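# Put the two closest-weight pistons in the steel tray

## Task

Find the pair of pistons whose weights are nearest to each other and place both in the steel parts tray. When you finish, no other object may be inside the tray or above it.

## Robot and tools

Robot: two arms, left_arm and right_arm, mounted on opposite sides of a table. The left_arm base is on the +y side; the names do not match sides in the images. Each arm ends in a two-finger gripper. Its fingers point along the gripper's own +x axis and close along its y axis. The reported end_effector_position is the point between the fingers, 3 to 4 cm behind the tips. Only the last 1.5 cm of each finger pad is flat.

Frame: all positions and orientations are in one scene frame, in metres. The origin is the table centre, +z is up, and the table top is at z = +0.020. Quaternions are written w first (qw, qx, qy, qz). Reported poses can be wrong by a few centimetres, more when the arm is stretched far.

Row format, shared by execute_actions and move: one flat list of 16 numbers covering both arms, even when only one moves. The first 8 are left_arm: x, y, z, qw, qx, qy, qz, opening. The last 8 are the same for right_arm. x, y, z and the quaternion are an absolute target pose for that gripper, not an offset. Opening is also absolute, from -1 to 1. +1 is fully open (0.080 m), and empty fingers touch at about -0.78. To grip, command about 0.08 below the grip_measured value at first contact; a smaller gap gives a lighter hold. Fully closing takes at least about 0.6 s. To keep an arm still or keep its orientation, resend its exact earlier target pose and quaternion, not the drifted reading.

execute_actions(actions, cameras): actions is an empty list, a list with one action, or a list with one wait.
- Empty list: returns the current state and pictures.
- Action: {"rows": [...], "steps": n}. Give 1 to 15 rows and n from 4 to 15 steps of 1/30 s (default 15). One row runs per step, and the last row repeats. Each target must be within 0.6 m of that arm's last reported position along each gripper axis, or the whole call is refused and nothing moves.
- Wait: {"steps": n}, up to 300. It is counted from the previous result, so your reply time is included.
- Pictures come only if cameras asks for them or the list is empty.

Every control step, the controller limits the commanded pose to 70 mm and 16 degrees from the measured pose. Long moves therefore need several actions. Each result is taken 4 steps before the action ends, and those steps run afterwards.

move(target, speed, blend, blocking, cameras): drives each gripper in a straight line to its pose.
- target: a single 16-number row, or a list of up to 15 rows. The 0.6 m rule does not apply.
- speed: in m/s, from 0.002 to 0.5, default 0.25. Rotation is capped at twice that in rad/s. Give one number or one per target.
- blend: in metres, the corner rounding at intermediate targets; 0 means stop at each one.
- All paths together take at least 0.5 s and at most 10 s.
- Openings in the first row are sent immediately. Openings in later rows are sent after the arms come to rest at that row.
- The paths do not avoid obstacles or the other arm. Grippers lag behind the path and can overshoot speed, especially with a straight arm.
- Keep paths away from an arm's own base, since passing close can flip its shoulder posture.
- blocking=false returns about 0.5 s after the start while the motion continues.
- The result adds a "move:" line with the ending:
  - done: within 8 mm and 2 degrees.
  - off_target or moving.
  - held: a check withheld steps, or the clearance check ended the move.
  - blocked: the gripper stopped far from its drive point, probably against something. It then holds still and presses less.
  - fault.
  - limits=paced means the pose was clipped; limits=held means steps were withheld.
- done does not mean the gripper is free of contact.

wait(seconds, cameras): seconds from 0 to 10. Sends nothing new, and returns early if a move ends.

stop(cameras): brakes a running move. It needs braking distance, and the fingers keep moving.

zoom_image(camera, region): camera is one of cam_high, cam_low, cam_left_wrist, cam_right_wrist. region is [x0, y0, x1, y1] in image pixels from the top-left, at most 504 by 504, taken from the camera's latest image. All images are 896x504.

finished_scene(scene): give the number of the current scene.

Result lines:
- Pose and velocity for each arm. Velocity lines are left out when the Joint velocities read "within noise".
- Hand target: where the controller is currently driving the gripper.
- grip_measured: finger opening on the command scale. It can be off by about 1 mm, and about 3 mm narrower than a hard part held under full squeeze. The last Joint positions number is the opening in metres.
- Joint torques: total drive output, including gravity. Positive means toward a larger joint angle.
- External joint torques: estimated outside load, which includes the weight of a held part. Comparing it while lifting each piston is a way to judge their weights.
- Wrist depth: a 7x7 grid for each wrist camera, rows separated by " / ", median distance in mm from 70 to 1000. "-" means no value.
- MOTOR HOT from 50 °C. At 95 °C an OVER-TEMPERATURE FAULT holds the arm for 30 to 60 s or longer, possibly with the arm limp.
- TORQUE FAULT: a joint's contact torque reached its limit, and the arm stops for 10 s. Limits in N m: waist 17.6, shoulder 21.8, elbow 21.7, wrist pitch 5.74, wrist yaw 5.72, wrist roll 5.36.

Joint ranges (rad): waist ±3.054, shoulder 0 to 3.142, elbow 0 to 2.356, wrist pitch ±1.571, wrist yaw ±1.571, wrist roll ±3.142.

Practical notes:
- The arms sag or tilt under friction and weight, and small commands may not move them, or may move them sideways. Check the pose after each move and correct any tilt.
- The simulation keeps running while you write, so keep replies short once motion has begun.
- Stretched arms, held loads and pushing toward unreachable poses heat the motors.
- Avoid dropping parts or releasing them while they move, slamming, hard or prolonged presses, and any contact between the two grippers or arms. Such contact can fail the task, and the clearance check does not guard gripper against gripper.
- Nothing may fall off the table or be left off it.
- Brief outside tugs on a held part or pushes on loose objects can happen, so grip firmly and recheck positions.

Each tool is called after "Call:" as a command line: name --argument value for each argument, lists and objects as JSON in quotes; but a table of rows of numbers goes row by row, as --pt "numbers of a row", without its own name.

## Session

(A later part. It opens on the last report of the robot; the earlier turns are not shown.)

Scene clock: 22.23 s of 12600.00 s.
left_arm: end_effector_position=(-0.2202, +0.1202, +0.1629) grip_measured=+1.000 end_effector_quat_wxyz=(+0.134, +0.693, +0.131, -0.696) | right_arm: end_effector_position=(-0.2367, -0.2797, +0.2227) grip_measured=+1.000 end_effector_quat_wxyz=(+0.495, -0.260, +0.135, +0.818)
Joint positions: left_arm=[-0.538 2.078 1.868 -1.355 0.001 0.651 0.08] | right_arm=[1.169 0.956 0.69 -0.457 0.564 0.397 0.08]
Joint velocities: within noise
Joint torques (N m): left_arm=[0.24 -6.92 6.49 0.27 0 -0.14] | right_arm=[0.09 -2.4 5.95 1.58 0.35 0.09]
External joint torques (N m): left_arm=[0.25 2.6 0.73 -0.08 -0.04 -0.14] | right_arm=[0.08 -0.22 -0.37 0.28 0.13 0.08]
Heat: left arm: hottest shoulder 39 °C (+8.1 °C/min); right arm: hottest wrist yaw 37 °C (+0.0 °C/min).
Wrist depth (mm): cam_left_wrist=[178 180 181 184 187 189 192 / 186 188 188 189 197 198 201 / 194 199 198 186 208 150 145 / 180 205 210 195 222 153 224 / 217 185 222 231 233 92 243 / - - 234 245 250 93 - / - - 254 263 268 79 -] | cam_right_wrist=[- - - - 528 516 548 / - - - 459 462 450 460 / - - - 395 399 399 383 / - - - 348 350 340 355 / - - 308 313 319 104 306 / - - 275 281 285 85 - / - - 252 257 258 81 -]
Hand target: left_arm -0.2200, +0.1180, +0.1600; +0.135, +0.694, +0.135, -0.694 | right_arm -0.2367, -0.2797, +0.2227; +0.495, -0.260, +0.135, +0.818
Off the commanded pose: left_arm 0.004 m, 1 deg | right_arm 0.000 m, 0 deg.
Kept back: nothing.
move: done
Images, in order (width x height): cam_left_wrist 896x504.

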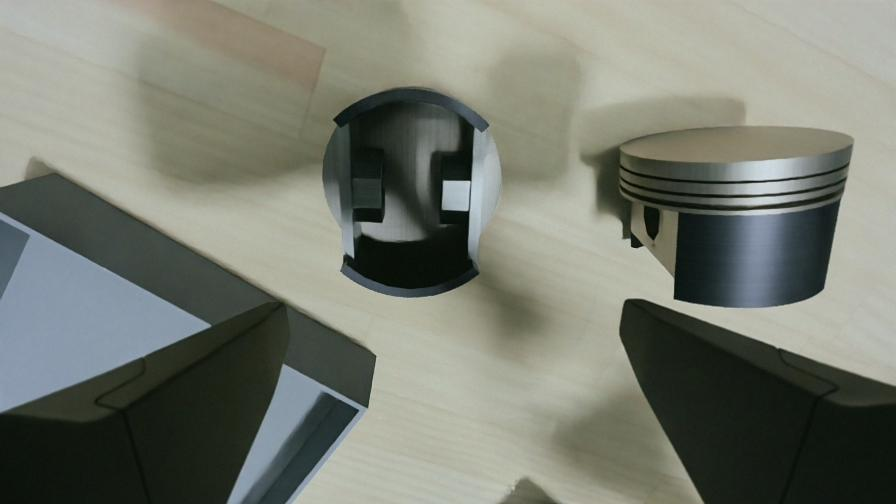

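Call:
move --pt "-0.225 0.1045 0.12 0.1096 0.6986 0.1096 -0.6986 0.65 -0.2367 -0.2797 0.2227 0.495 -0.260 0.135 0.818 1" --pt "-0.225 0.1045 0.0775 0.1096 0.6986 0.1096 -0.6986 0.65 -0.2367 -0.2797 0.2227 0.495 -0.260 0.135 0.818 1" --speed '[0.15,0.1]' --cameras '["cam_left_wrist"]'

Scene clock: 23.87 s of 12600.00 s.
left_arm: end_effector_position=(-0.2278, +0.1030, +0.0838) grip_measured=+0.653 end_effector_quat_wxyz=(+0.114, +0.694, +0.105, -0.703) | right_arm: end_effector_position=(-0.2367, -0.2797, +0.2227) grip_measured=+1.000 end_effector_quat_wxyz=(+0.495, -0.260, +0.135, +0.818)
Joint positions: left_arm=[-0.532 2.179 1.71 -1.084 0.001 0.722 0.064] | right_arm=[1.169 0.956 0.69 -0.457 0.564 0.397 0.08]
Joint velocities: within noise
Joint torques (N m): left_arm=[0.26 -7.78 4.26 0.47 0 0.14] | right_arm=[0.03 -2.42 6.04 1.61 0.34 0.06]
External joint torques (N m): left_arm=[0.2 2.29 -1.4 0.09 -0.03 0.14] | right_arm=[0.05 -0.18 -0.37 0.29 0.11 0.06]
Heat: left arm: hottest shoulder 39 °C (+7.5 °C/min); right arm: hottest wrist yaw 37 °C (+0.0 °C/min).
Wrist depth (mm): cam_left_wrist=[108 109 111 112 114 115 116 / 114 115 116 118 119 121 122 / 120 121 121 109 125 127 127 / 126 127 126 112 132 135 103 / 135 134 96 119 97 141 133 / - - 98 124 104 80 - / - - 101 106 103 82 -] | cam_right_wrist=[- - - - 531 327 540 / - - - 458 456 405 465 / - - - 394 398 401 386 / - - - 347 350 338 357 / - - 308 310 318 104 304 / - - 275 281 284 84 - / - - 251 256 258 81 -]
Hand target: left_arm -0.2250, +0.1045, +0.0775; +0.110, +0.699, +0.110, -0.699 | right_arm -0.2367, -0.2797, +0.2227; +0.495, -0.260, +0.135, +0.818
Off the commanded pose: left_arm 0.007 m, 1 deg | right_arm 0.000 m, 0 deg.
Kept back: nothing.
move: done
Images, in order (width x height): cam_left_wrist 896x504.

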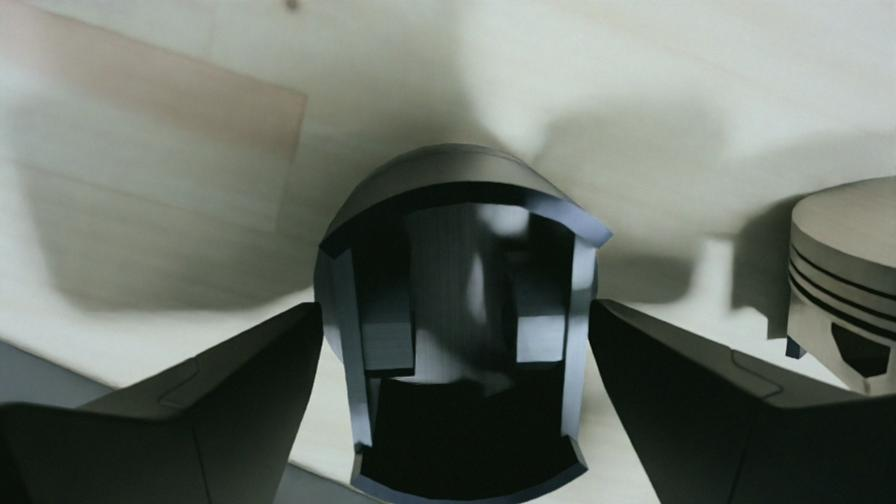

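Call:
move --pt "-0.225 0.1045 0.0775 0.1096 0.6986 0.1096 -0.6986 0 -0.2367 -0.2797 0.2227 0.495 -0.260 0.135 0.818 1" --pt "-0.225 0.1045 0.15 0.1096 0.6986 0.1096 -0.6986 0 -0.2367 -0.2797 0.2227 0.495 -0.260 0.135 0.818 1" --pt "0.141 0.1745 0.195 0.183 0.683 0.183 -0.683 0 -0.2367 -0.2797 0.2227 0.495 -0.260 0.135 0.818 1" --pt "0.1395 0.1755 0.153 0.183 0.683 0.183 -0.683 0 -0.2367 -0.2797 0.2227 0.495 -0.260 0.135 0.818 1" --speed '[0.1,0.2,0.28,0.12]' --blend '[0,0.03,0.01,0]'

Scene clock: 27.33 s of 12600.00 s.
left_arm: end_effector_position=(+0.1413, +0.1752, +0.1554) grip_measured=+0.303 end_effector_quat_wxyz=(+0.188, +0.684, +0.183, -0.681) | right_arm: end_effector_position=(-0.2367, -0.2797, +0.2227) grip_measured=+1.000 end_effector_quat_wxyz=(+0.495, -0.260, +0.135, +0.818)
Joint positions: left_arm=[0.493 1.781 1.433 -1.215 -0.003 1.528 0.049] | right_arm=[1.169 0.956 0.69 -0.457 0.564 0.397 0.08]
Joint velocities: within noise
Joint torques (N m): left_arm=[-0.33 -6 4.75 0.43 0.17 0.15] | right_arm=[0.11 -2.45 6.01 1.57 0.37 0.08]
External joint torques (N m): left_arm=[-0.33 1.31 -0.93 0.12 0.12 0.15] | right_arm=[0.11 -0.23 -0.38 0.25 0.15 0.07]
Heat: left arm: hottest shoulder 40 °C (+8.8 °C/min); right arm: hottest wrist yaw 37 °C (+0.0 °C/min).
Wrist depth (mm): cam_left_wrist=[174 175 178 179 183 184 187 / 144 129 130 132 150 191 197 / 133 132 133 97 136 204 207 / 199 140 111 113 172 217 221 / 213 148 95 119 97 229 235 / - - 96 125 101 - 245 / - - - 106 99 - -] | cam_right_wrist=[- - - - 534 541 537 / - - - 460 463 471 455 / - - - 395 400 405 384 / - - - 347 352 338 354 / - - 309 313 320 104 303 / - - 274 283 283 85 - / - - 250 256 260 81 -]
Hand target: left_arm +0.1395, +0.1755, +0.1531; +0.183, +0.683, +0.183, -0.683 | right_arm -0.2367, -0.2797, +0.2227; +0.495, -0.260, +0.135, +0.818
Off the commanded pose: left_arm 0.003 m, 1 deg | right_arm 0.000 m, 0 deg.
Kept back: nothing.
move: done

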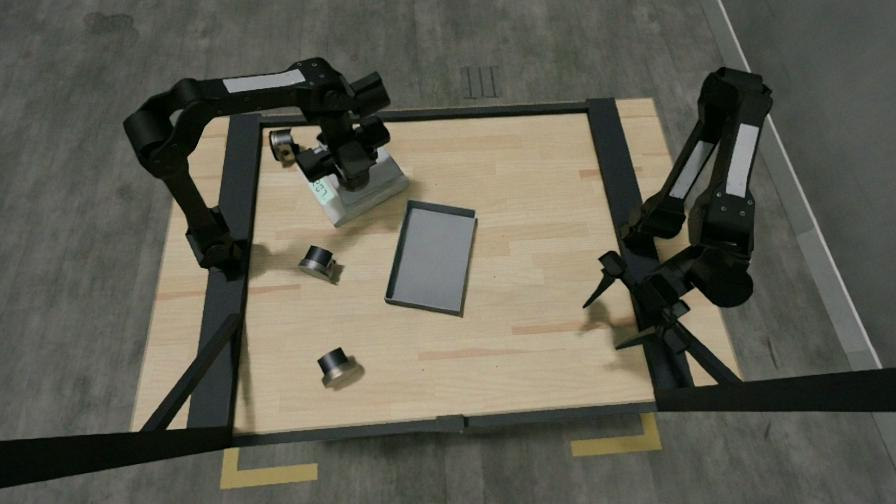

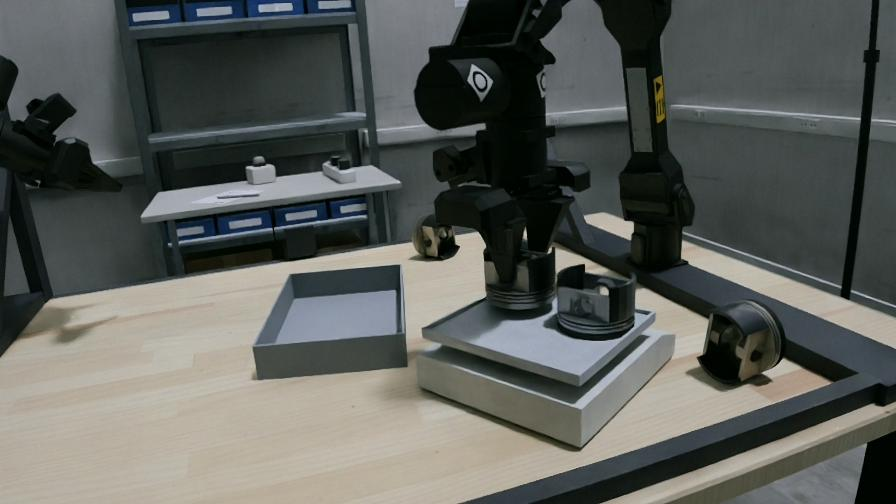

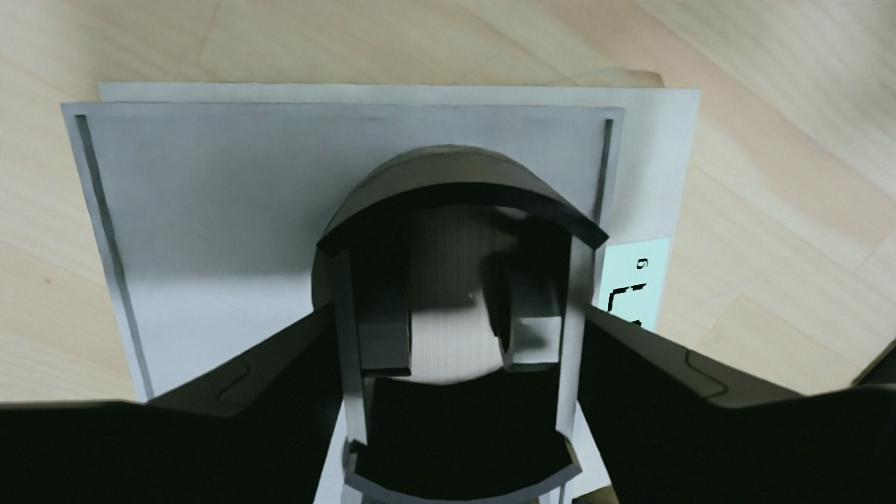

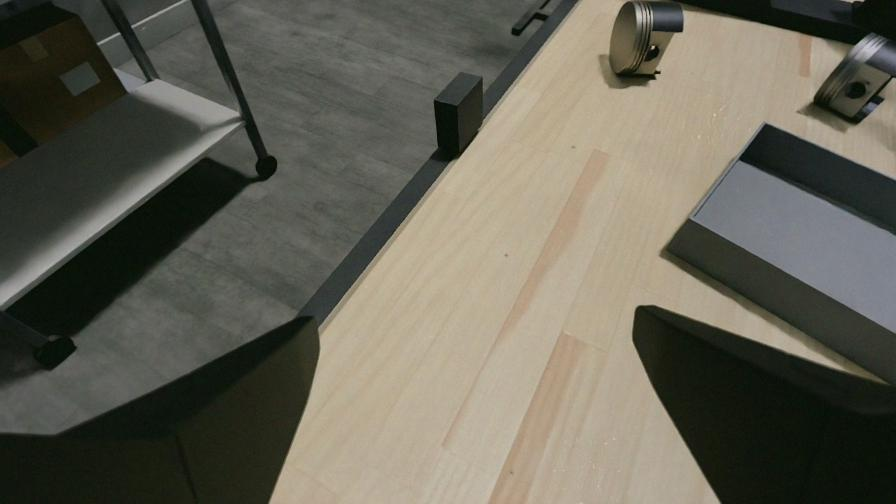

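Call:
move --pt "0.1405 0.1735 0.152 0.183 0.683 0.183 -0.683 0 -0.2367 -0.2797 0.2227 0.495 -0.260 0.135 0.818 1" --pt "0.1405 0.1735 0.1435 0.183 0.683 0.183 -0.683 0 -0.2367 -0.2797 0.2227 0.495 -0.260 0.135 0.818 1" --speed 0.05 --cameras '["cam_high","cam_left_wrist"]'

Call:
zoom_image --camera "cam_high" --region '[260, 100, 420, 240]'

Scene clock: 28.30 s of 12600.00 s.
left_arm: end_effector_position=(+0.1425, +0.1731, +0.1469) grip_measured=+0.303 end_effector_quat_wxyz=(+0.189, +0.684, +0.182, -0.680) | right_arm: end_effector_position=(-0.2367, -0.2797, +0.2227) grip_measured=+1.000 end_effector_quat_wxyz=(+0.495, -0.260, +0.135, +0.818)
Joint positions: left_arm=[0.493 1.791 1.411 -1.18 -0.003 1.528 0.049] | right_arm=[1.169 0.956 0.69 -0.457 0.564 0.397 0.08]
Joint velocities: within noise
Joint torques (N m): left_arm=[-0.35 -5.73 4.65 0.44 0.17 0.14] | right_arm=[-0.01 -2.41 6.09 1.58 0.32 0.07]
External joint torques (N m): left_arm=[-0.34 1.66 -1.06 0.11 0.12 0.14] | right_arm=[-0.02 -0.16 -0.3 0.27 0.1 0.07]
Heat: left arm: hottest shoulder 40 °C (+8.5 °C/min); right arm: hottest wrist yaw 37 °C (+0.0 °C/min).
Wrist depth (mm): cam_left_wrist=[166 167 169 171 174 176 179 / 119 121 122 123 128 181 188 / 121 125 125 97 128 192 199 / 190 131 111 113 136 204 211 / 203 138 95 119 97 218 224 / - - 96 125 101 - 235 / - - - 106 99 - -] | cam_right_wrist=[- - - - 522 543 549 / - - - 460 461 470 462 / - - - 395 402 404 384 / - - - 347 349 340 358 / - - 310 312 320 103 305 / - - 275 283 284 84 - / - - 251 256 259 81 -]
Hand target: left_arm +0.1405, +0.1735, +0.1436; +0.183, +0.683, +0.183, -0.683 | right_arm -0.2367, -0.2797, +0.2227; +0.495, -0.260, +0.135, +0.818
Off the commanded pose: left_arm 0.004 m, 1 deg | right_arm 0.000 m, 0 deg.
Kept back: nothing.
move: done
Images, in order (width x height): cam_high 896x504, cam_left_wrist 896x504.

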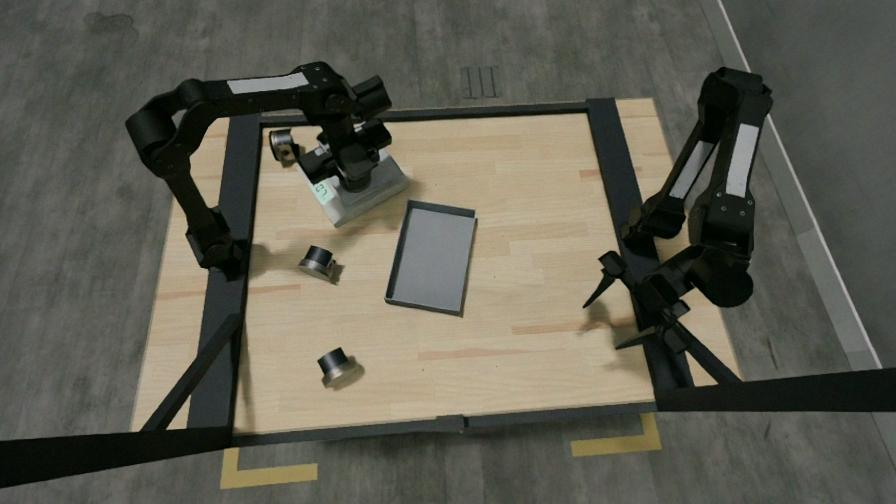

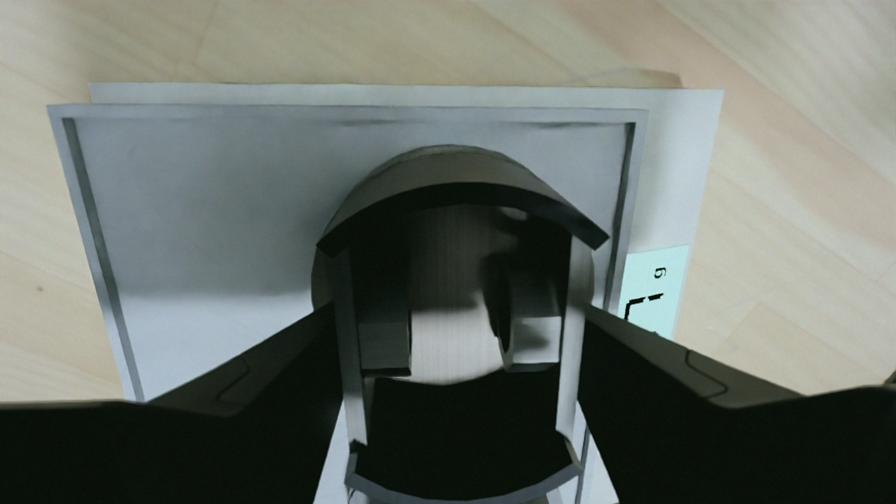

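Scaled by 3.150.

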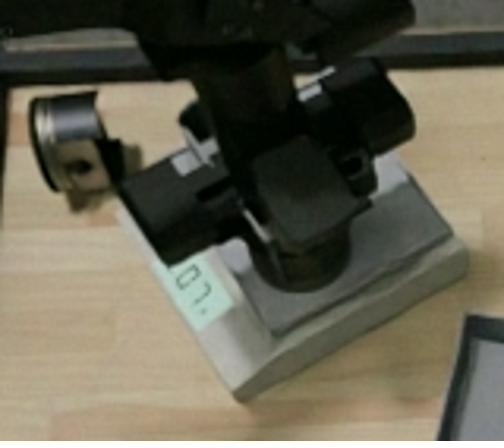

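Call:
move --pt "0.1405 0.1735 0.1415 0.183 0.683 0.183 -0.683 0 -0.2367 -0.2797 0.2227 0.495 -0.260 0.135 0.818 1" --speed 0.03 --cameras '["cam_high"]'

Call:
zoom_image --camera "cam_high" --region '[260, 100, 420, 240]'

Scene clock: 29.23 s of 12600.00 s.
left_arm: end_effector_position=(+0.1425, +0.1730, +0.1451) grip_measured=+0.303 end_effector_quat_wxyz=(+0.189, +0.684, +0.182, -0.680) | right_arm: end_effector_position=(-0.2367, -0.2797, +0.2227) grip_measured=+1.000 end_effector_quat_wxyz=(+0.495, -0.260, +0.135, +0.818)
Joint positions: left_arm=[0.493 1.792 1.405 -1.172 -0.003 1.528 0.049] | right_arm=[1.169 0.956 0.69 -0.457 0.564 0.397 0.08]
Joint velocities: within noise
Joint torques (N m): left_arm=[-0.35 -5.67 4.64 0.46 0.17 0.14] | right_arm=[0.11 -2.38 6.01 1.58 0.31 0.08]
External joint torques (N m): left_arm=[-0.34 1.74 -1.04 0.14 0.12 0.14] | right_arm=[0.11 -0.17 -0.34 0.27 0.1 0.07]
Heat: left arm: hottest shoulder 40 °C (+8.2 °C/min); right arm: hottest wrist yaw 37 °C (+0.0 °C/min).
Wrist depth (mm): cam_left_wrist=[165 166 167 170 172 175 177 / 135 119 120 122 141 180 186 / 120 123 124 97 127 166 197 / 131 129 111 113 132 202 209 / 200 137 95 118 97 215 221 / 210 - 96 125 101 - 232 / - - - 106 99 - -] | cam_right_wrist=[- - - - 537 535 545 / - - - 458 462 473 461 / - - - 397 403 405 384 / - - - 350 352 339 353 / - - 308 312 319 104 305 / - - 276 280 283 84 - / - - 252 256 259 81 -]
Hand target: left_arm +0.1405, +0.1735, +0.1415; +0.183, +0.683, +0.183, -0.683 | right_arm -0.2367, -0.2797, +0.2227; +0.495, -0.260, +0.135, +0.818
Off the commanded pose: left_arm 0.004 m, 1 deg | right_arm 0.000 m, 0 deg.
Kept back: nothing.
move: done
Images, in order (width x height): cam_high 896x504.

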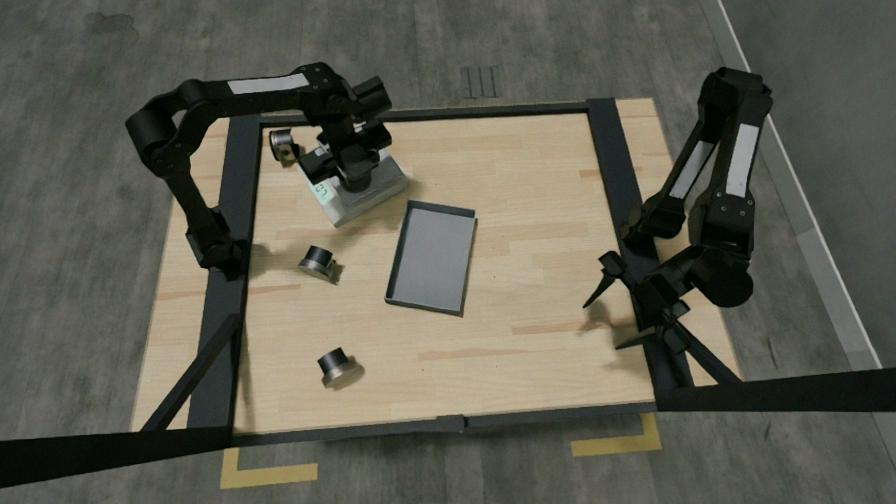

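Scaled by 3.150.

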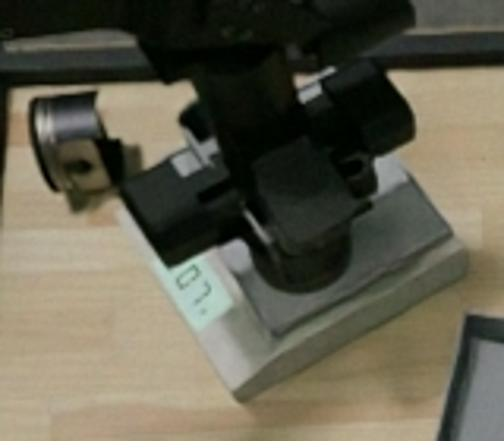

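Call:
move --pt "0.1405 0.1735 0.139 0.183 0.683 0.183 -0.683 0 -0.2367 -0.2797 0.2227 0.495 -0.260 0.135 0.818 1" --speed 0.03 --cameras '["cam_high"]'

Call:
zoom_image --camera "cam_high" --region '[260, 100, 420, 240]'

Scene clock: 30.17 s of 12600.00 s.
left_arm: end_effector_position=(+0.1425, +0.1730, +0.1432) grip_measured=+0.303 end_effector_quat_wxyz=(+0.189, +0.684, +0.181, -0.680) | right_arm: end_effector_position=(-0.2367, -0.2797, +0.2227) grip_measured=+1.000 end_effector_quat_wxyz=(+0.495, -0.260, +0.135, +0.818)
Joint positions: left_arm=[0.493 1.792 1.398 -1.165 -0.003 1.528 0.049] | right_arm=[1.169 0.956 0.69 -0.457 0.564 0.397 0.08]
Joint velocities: within noise
Joint torques (N m): left_arm=[-0.36 -5.57 4.45 0.59 0.17 0.14] | right_arm=[0.07 -2.71 6.07 1.58 0.35 0.07]
External joint torques (N m): left_arm=[-0.36 1.83 -1.24 0.26 0.12 0.14] | right_arm=[0.06 -0.53 -0.3 0.26 0.13 0.06]
Heat: left arm: hottest shoulder 40 °C (+8.0 °C/min); right arm: hottest wrist yaw 37 °C (+0.0 °C/min).
Wrist depth (mm): cam_left_wrist=[163 165 167 168 170 173 174 / 167 118 119 120 139 159 183 / 120 122 122 97 126 164 194 / - 127 111 113 129 200 206 / 196 135 95 118 97 214 220 / 208 - 96 125 101 - 229 / - - - 106 99 - -] | cam_right_wrist=[- - - - 529 533 549 / - - - 458 465 467 459 / - - - 396 401 400 383 / - - - 348 351 338 357 / - - 306 312 319 104 305 / - - 274 281 282 84 - / - - 251 256 259 81 -]
Hand target: left_arm +0.1405, +0.1735, +0.1391; +0.183, +0.683, +0.183, -0.683 | right_arm -0.2367, -0.2797, +0.2227; +0.495, -0.260, +0.135, +0.818
Off the commanded pose: left_arm 0.005 m, 1 deg | right_arm 0.000 m, 0 deg.
Kept back: nothing.
move: done
Images, in order (width x height): cam_high 896x504.

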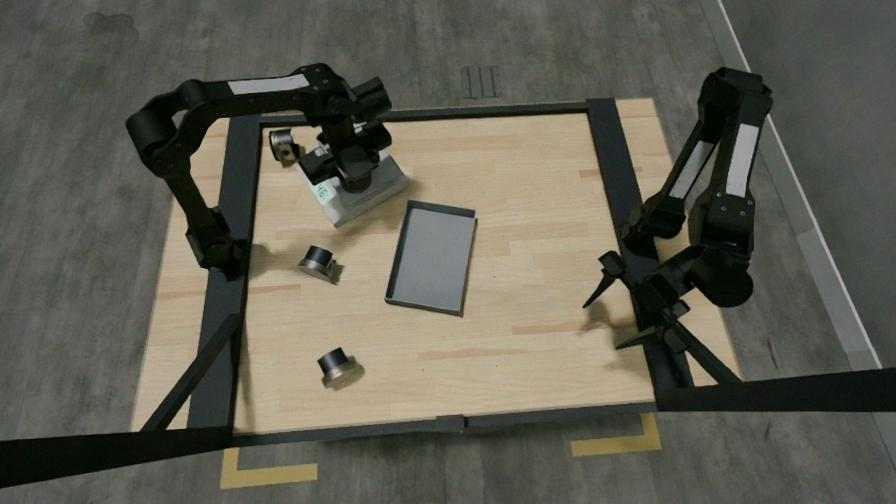

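Scaled by 3.150.

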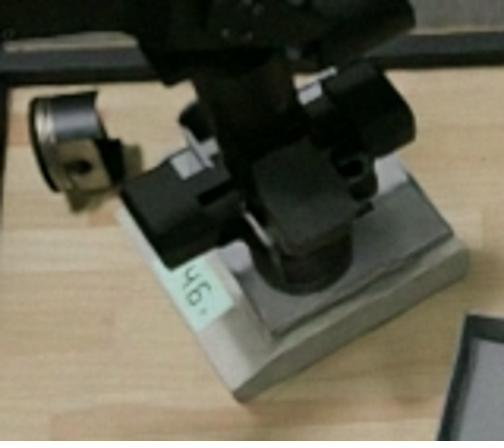

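Call:
move --pt "0.1422 0.173 0.1432 0.183 0.683 0.183 -0.683 0.55 -0.2367 -0.2797 0.2227 0.495 -0.260 0.135 0.818 1" --pt "0.1422 0.173 0.2 0.183 0.683 0.183 -0.683 0.6 -0.2367 -0.2797 0.2227 0.495 -0.260 0.135 0.818 1" --pt "-0.048 0.246 0.17 0.6913 0.1488 0.6913 -0.1488 1 -0.2367 -0.2797 0.2227 0.495 -0.260 0.135 0.818 1" --speed '[0.1,0.2,0.28]' --blend '[0,0.02,0]' --cameras '["cam_high","cam_left_wrist"]'

Call:
zoom_image --camera "cam_high" --region '[260, 100, 420, 240]'

Scene clock: 37.50 s of 12600.00 s.
left_arm: end_effector_position=(-0.0474, +0.2435, +0.1713) grip_measured=+1.000 end_effector_quat_wxyz=(+0.691, +0.148, +0.691, -0.150) | right_arm: end_effector_position=(-0.2367, -0.2797, +0.2227) grip_measured=+1.000 end_effector_quat_wxyz=(+0.495, -0.260, +0.135, +0.818)
Joint positions: left_arm=[-0.152 1.384 1.094 -1.278 0 -1.304 0.08] | right_arm=[1.169 0.956 0.69 -0.457 0.564 0.397 0.08]
Joint velocities: within noise
Joint torques (N m): left_arm=[-0.41 -4.15 4.27 0.43 -0.04 -0.13] | right_arm=[0.02 -2.49 6.02 1.58 0.36 0.03]
External joint torques (N m): left_arm=[-0.42 0.09 -1.42 0.12 0.02 -0.13] | right_arm=[0.01 -0.28 -0.34 0.27 0.14 0.03]
Heat: left arm: hottest shoulder 40 °C (+6.4 °C/min); right arm: hottest elbow 37 °C (+4.8 °C/min).
Wrist depth (mm): cam_left_wrist=[192 193 194 196 198 198 188 / 201 202 205 206 209 208 205 / 212 214 212 212 220 221 217 / 221 225 223 157 233 235 214 / 217 235 239 243 246 243 253 / - - 258 261 264 88 - / - - 276 280 283 79 -] | cam_right_wrist=[- - - - 529 535 544 / - - - 459 463 472 456 / - - - 397 401 402 383 / - - - 352 352 339 353 / - - 310 311 321 104 305 / - - 275 281 282 84 - / - - 251 256 259 81 -]
Hand target: left_arm -0.0480, +0.2460, +0.1700; +0.691, +0.149, +0.691, -0.149 | right_arm -0.2367, -0.2797, +0.2227; +0.495, -0.260, +0.135, +0.818
Off the commanded pose: left_arm 0.003 m, 0 deg | right_arm 0.000 m, 0 deg.
Kept back: nothing.
move: done; blend cut to 0 m at target 2
Images, in order (width x height): cam_high 896x504, cam_left_wrist 896x504.

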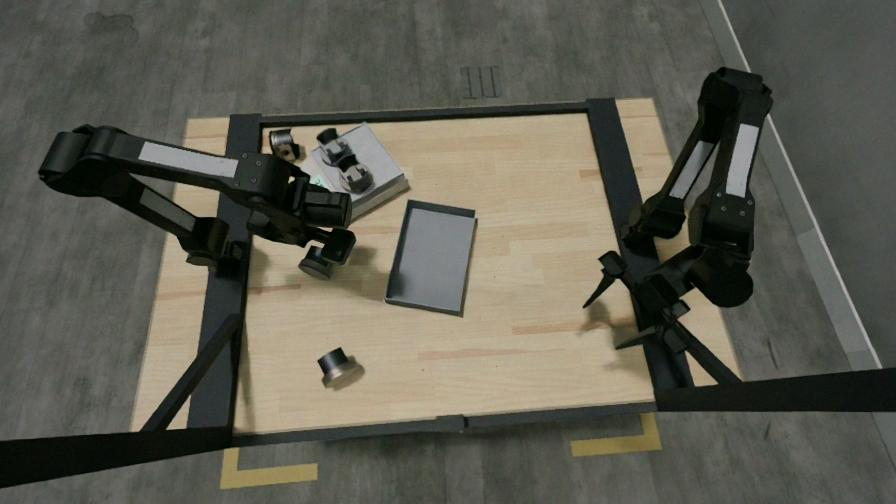

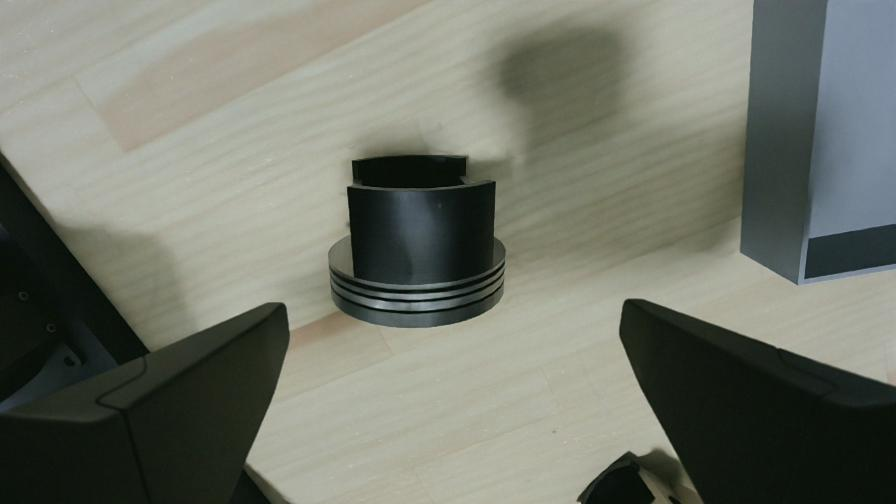

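Scaled by 3.150.

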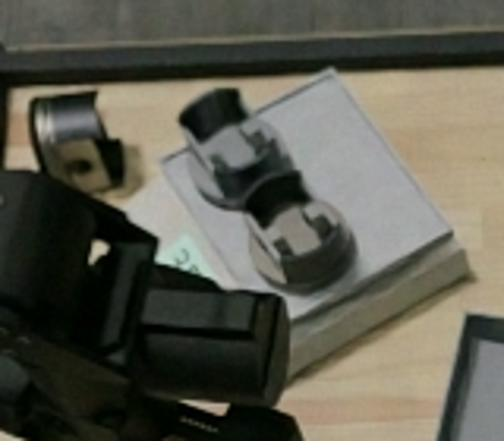

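Call:
move --pt "-0.044 0.2555 0.13 0.6941 0.1349 0.6941 -0.1349 1 -0.2367 -0.2797 0.2227 0.495 -0.260 0.135 0.818 1" --pt "-0.044 0.2555 0.074 0.6941 0.1349 0.6941 -0.1349 1 -0.2367 -0.2797 0.2227 0.495 -0.260 0.135 0.818 1" --pt "-0.044 0.2555 0.074 0.6941 0.1349 0.6941 -0.1349 0 -0.2367 -0.2797 0.2227 0.495 -0.260 0.135 0.818 1" --speed '[0.15,0.12,0.1]' --blend '[0.01,0,0]' --cameras '["cam_high","cam_left_wrist"]'

Call:
zoom_image --camera "cam_high" --region '[260, 100, 420, 240]'

Scene clock: 39.57 s of 12600.00 s.
left_arm: end_effector_position=(-0.0449, +0.2522, +0.0774) grip_measured=+0.306 end_effector_quat_wxyz=(+0.694, +0.131, +0.693, -0.142) | right_arm: end_effector_position=(-0.2367, -0.2797, +0.2227) grip_measured=+1.000 end_effector_quat_wxyz=(+0.495, -0.260, +0.135, +0.818)
Joint positions: left_arm=[-0.146 1.431 0.747 -0.871 0 -1.334 0.049] | right_arm=[1.169 0.956 0.69 -0.457 0.564 0.397 0.08]
Joint velocities: within noise
Joint torques (N m): left_arm=[0.15 -2.55 3.9 0.38 -0.03 -0.08] | right_arm=[0.11 -2.48 6.05 1.55 0.35 0.04]
External joint torques (N m): left_arm=[0.15 1.63 -1.38 0.03 0.03 -0.08] | right_arm=[0.09 -0.27 -0.32 0.24 0.13 0.04]
Heat: left arm: hottest shoulder 40 °C (+6.1 °C/min); right arm: hottest elbow 37 °C (+4.5 °C/min).
Wrist depth (mm): cam_left_wrist=[107 108 109 111 112 113 115 / 112 114 115 116 118 119 121 / 120 120 121 123 124 126 128 / 125 126 127 126 130 134 136 / 134 133 121 131 110 141 144 / 139 - - - - - 151 / - - - - - - -] | cam_right_wrist=[- - - - 538 539 545 / - - - 456 463 469 466 / - - - 400 402 399 383 / - - - 349 351 340 356 / - - 310 313 320 104 305 / - - 274 279 281 85 - / - - 250 256 257 81 -]
Hand target: left_arm -0.0440, +0.2555, +0.0741; +0.694, +0.135, +0.694, -0.135 | right_arm -0.2367, -0.2797, +0.2227; +0.495, -0.260, +0.135, +0.818
Off the commanded pose: left_arm 0.005 m, 1 deg | right_arm 0.000 m, 0 deg.
Kept back: nothing.
move: done
Images, in order (width x height): cam_high 896x504, cam_left_wrist 896x504.

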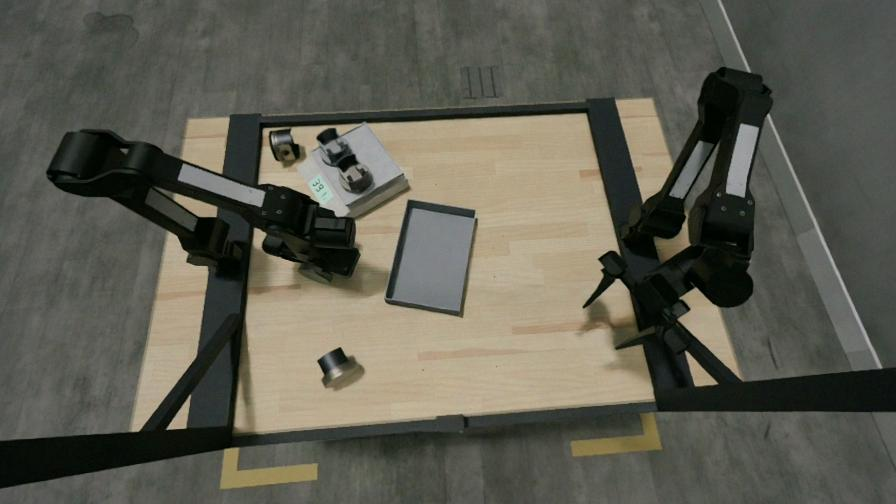

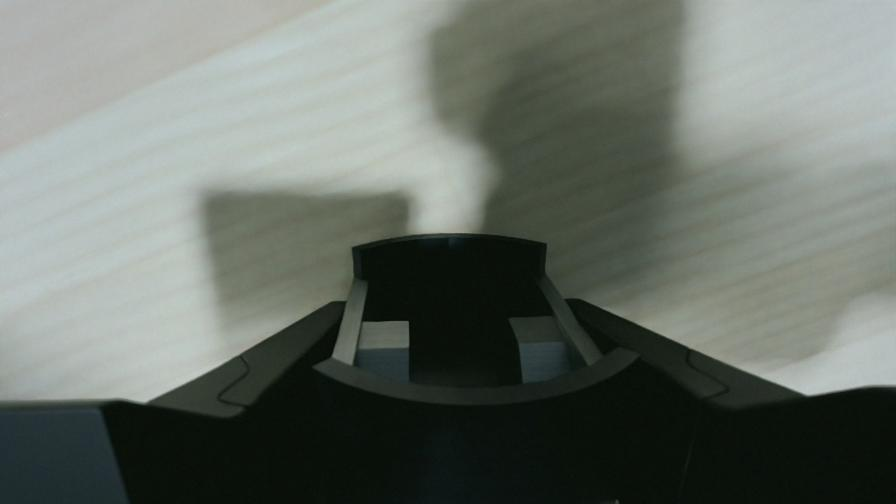

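Scaled by 3.150.

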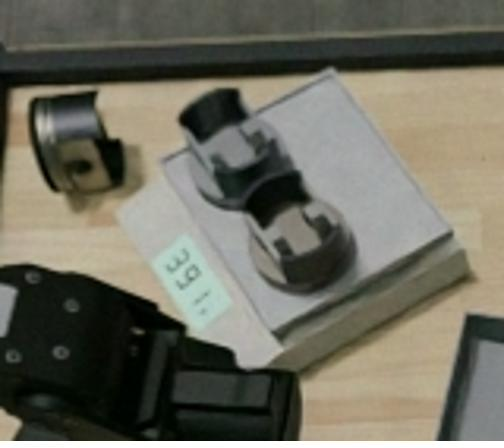

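Call:
move --pt "-0.044 0.2555 0.15 0.6941 0.1349 0.6941 -0.1349 0 -0.2367 -0.2797 0.2227 0.495 -0.260 0.135 0.818 1" --pt "0.216 0.130 0.205 0.6133 0.352 0.6133 -0.352 0 -0.2367 -0.2797 0.2227 0.495 -0.260 0.135 0.818 1" --pt "0.216 0.130 0.150 0.6133 0.352 0.6133 -0.352 0 -0.2367 -0.2797 0.2227 0.495 -0.260 0.135 0.818 1" --speed '[0.2,0.28,0.1]' --blend '[0.03,0,0]'

Call:
zoom_image --camera "cam_low" --region '[400, 180, 700, 460]'

Scene clock: 42.43 s of 12600.00 s.
left_arm: end_effector_position=(+0.2165, +0.1317, +0.1830) grip_measured=+0.306 end_effector_quat_wxyz=(+0.637, +0.342, +0.591, -0.358) | right_arm: end_effector_position=(-0.2367, -0.2797, +0.2227) grip_measured=+1.000 end_effector_quat_wxyz=(+0.495, -0.260, +0.135, +0.818)
Joint positions: left_arm=[0.606 2.032 1.878 -1.349 -0.007 0.067 0.049] | right_arm=[1.169 0.956 0.69 -0.457 0.564 0.397 0.08]
Joint velocities: within noise
Joint torques (N m): left_arm=[-0.09 -1.45 1.15 2.34 0.29 0.16] | right_arm=[0.11 -2.33 5.99 1.63 0.34 0.05]
External joint torques (N m): left_arm=[-0.14 7.89 -4.72 1.88 0.3 0.16] | right_arm=[0.12 -0.1 -0.42 0.31 0.12 0.05]
Heat: left arm: hottest shoulder 40 °C (+5.7 °C/min); right arm: hottest elbow 37 °C (+4.2 °C/min).
Wrist depth (mm): cam_left_wrist=[913 198 212 214 216 218 219 / 940 216 221 223 225 227 225 / 222 226 173 175 192 233 236 / 221 238 176 128 179 241 247 / 231 249 101 131 111 258 259 / 244 - - - - - 272 / - - - - - - -] | cam_right_wrist=[- - - - 535 537 544 / - - - 462 461 471 476 / - - - 399 400 405 383 / - - - 348 352 339 355 / - - 308 310 318 104 306 / - - 275 281 285 84 - / - - 251 257 257 81 -]
Hand target: left_arm +0.2150, +0.1316, +0.1510; +0.613, +0.352, +0.614, -0.352 | right_arm -0.2367, -0.2797, +0.2227; +0.495, -0.260, +0.135, +0.818
Off the commanded pose: left_arm 0.033 m, 4 deg | right_arm 0.000 m, 0 deg.
Kept back: nothing.
move: off_target (left_arm)

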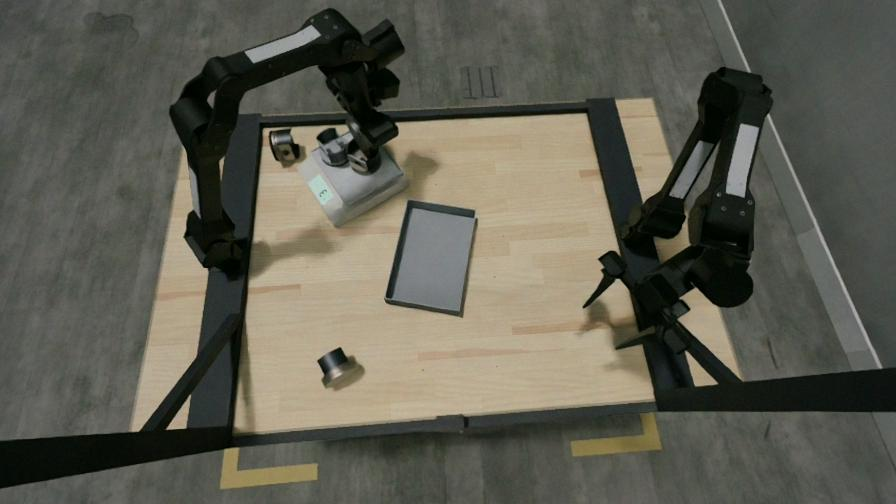

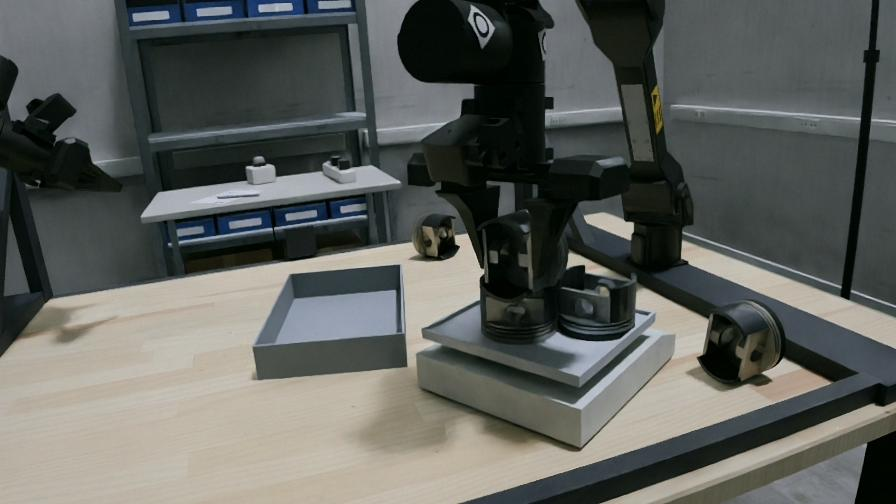

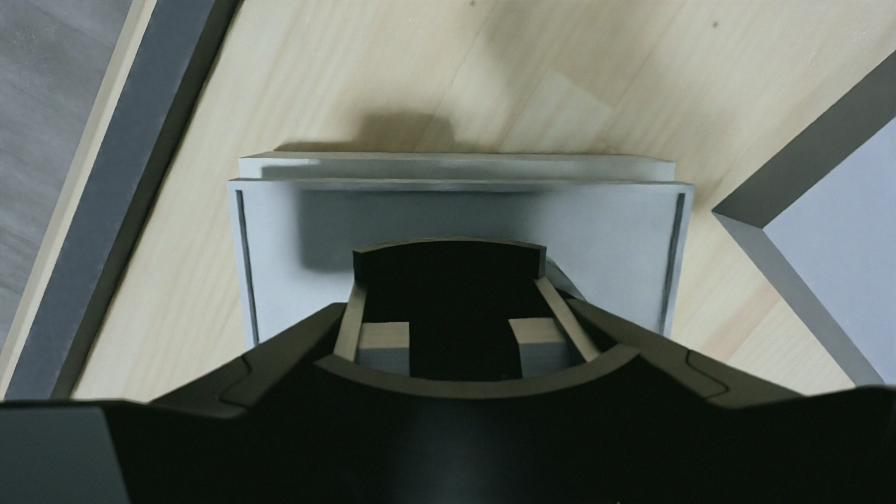

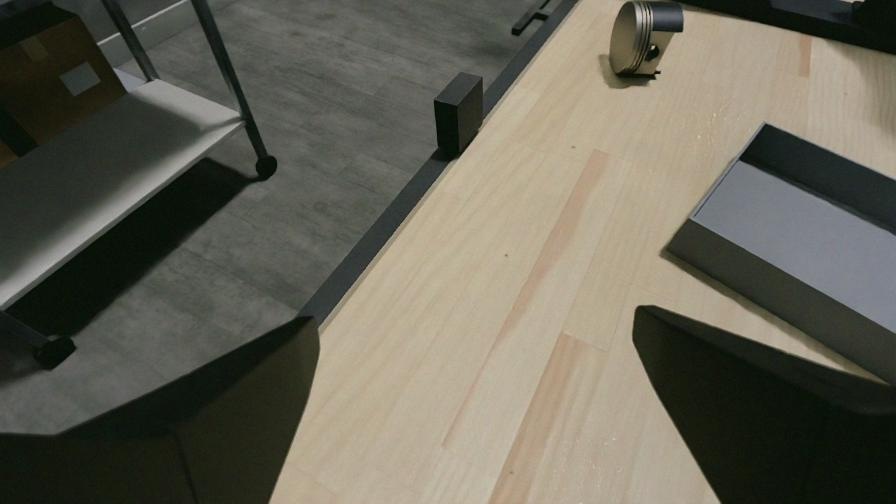

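Scaled by 1.680.

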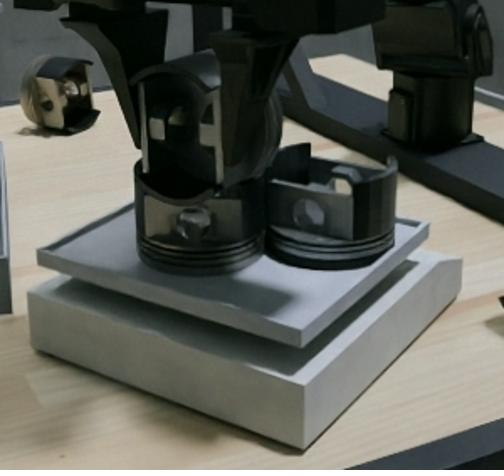

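Call:
move --pt "0.217 0.131 0.21 0.6133 0.352 0.6133 -0.352 0 -0.2367 -0.2797 0.2227 0.495 -0.260 0.135 0.818 1" --pt "0.01 0.0 0.16 0.552 0.4419 0.552 -0.4419 0 -0.2367 -0.2797 0.2227 0.495 -0.260 0.135 0.818 1" --speed '[0.08,0.25]'

Call:
zoom_image --camera "cam_low" --region '[400, 180, 700, 460]'

Call:
zoom_image --camera "cam_high" --region '[260, 100, 420, 240]'

Scene clock: 45.97 s of 12600.00 s.
left_arm: end_effector_position=(+0.0087, +0.0029, +0.1596) grip_measured=+0.306 end_effector_quat_wxyz=(+0.556, +0.437, +0.545, -0.450) | right_arm: end_effector_position=(-0.2367, -0.2797, +0.2227) grip_measured=+1.000 end_effector_quat_wxyz=(+0.495, -0.260, +0.135, +0.818)
Joint positions: left_arm=[0.051 2.371 2.336 -1.511 0.001 -0.168 0.049] | right_arm=[1.169 0.956 0.69 -0.457 0.564 0.397 0.08]
Joint velocities: within noise
Joint torques (N m): left_arm=[0.16 -9.25 6.79 0.46 -0.04 -0.13] | right_arm=[0.04 -2.44 6.11 1.57 0.38 0.06]
External joint torques (N m): left_arm=[0.09 2.12 1.03 0.05 -0.02 -0.13] | right_arm=[0.03 -0.19 -0.29 0.24 0.15 0.05]
Heat: left arm: hottest shoulder 40 °C (+5.2 °C/min); right arm: hottest elbow 37 °C (+3.9 °C/min).
Wrist depth (mm): cam_left_wrist=[173 174 173 177 178 183 185 / 182 183 182 186 188 189 195 / 192 191 193 196 199 201 203 / 201 201 203 126 208 213 210 / 187 210 109 131 110 224 208 / - - - 118 - - 243 / - - - - - - -] | cam_right_wrist=[- - - - 534 546 543 / - - - 459 463 463 476 / - - - 394 400 400 382 / - - - 347 355 337 356 / - - 309 313 322 104 306 / - - 276 280 283 84 - / - - 252 257 258 81 -]
Hand target: left_arm +0.0100, +0.0006, +0.1597; +0.559, +0.434, +0.545, -0.450 | right_arm -0.2367, -0.2797, +0.2227; +0.495, -0.260, +0.135, +0.818
Off the commanded pose: left_arm 0.003 m, 1 deg | right_arm 0.000 m, 0 deg.
joint sent to its limit (left arm) — joint 3 (elbow), upper limit, where the elbow is as straight as it goes.
Kept back: nothing.
move: done

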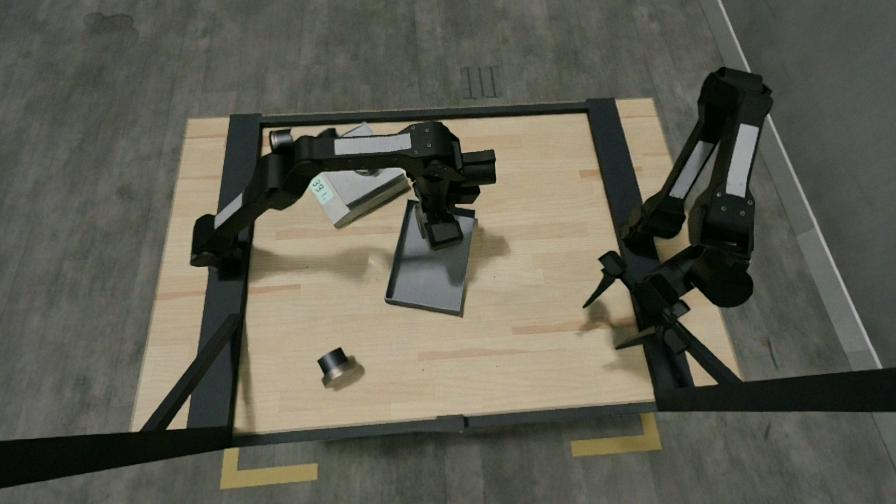

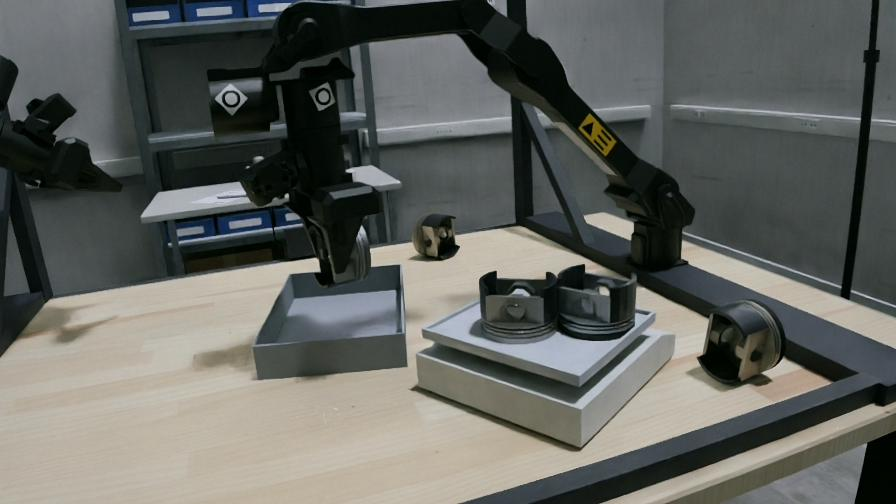

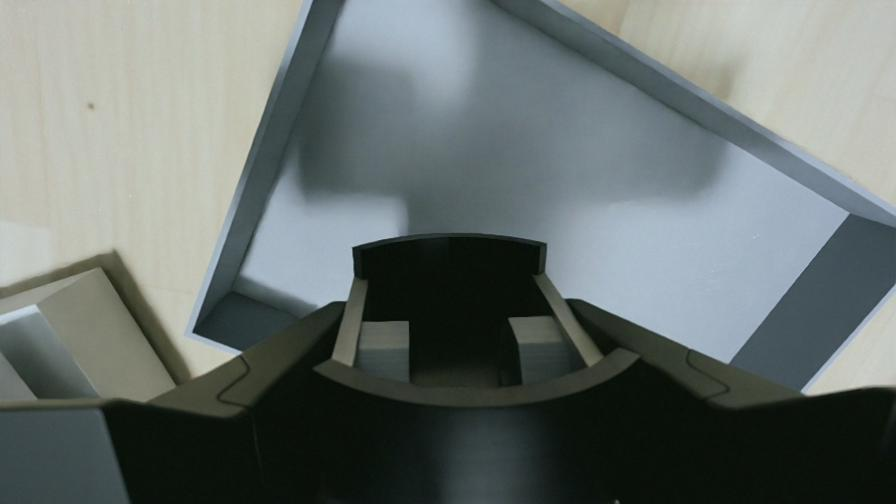

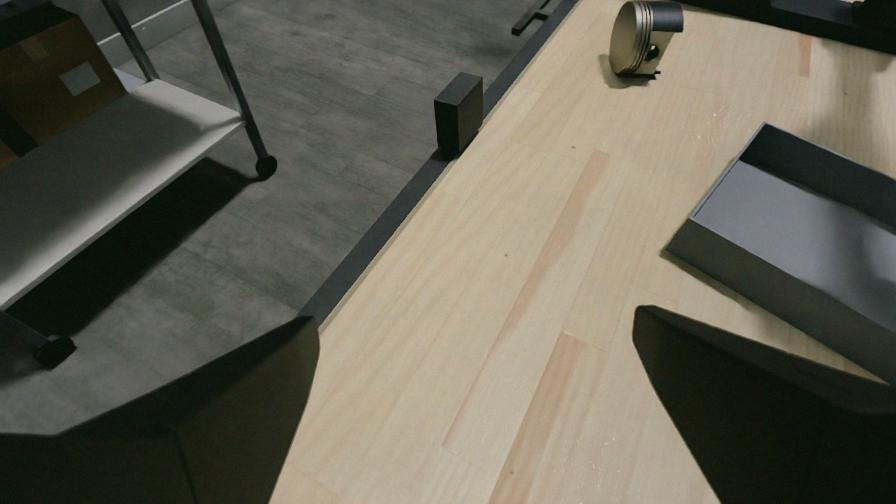

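Scaled by 1.680.

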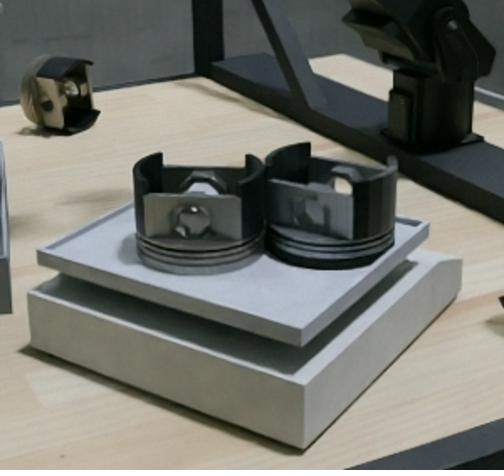

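Scaled by 3.150.

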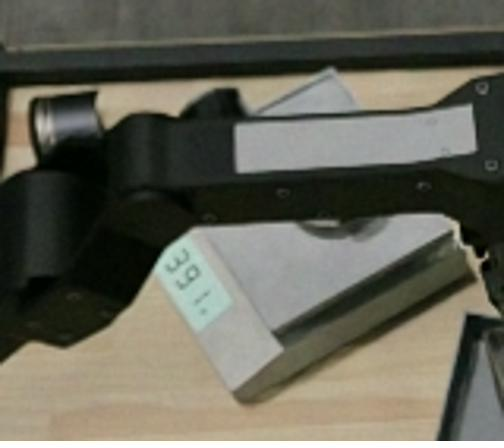

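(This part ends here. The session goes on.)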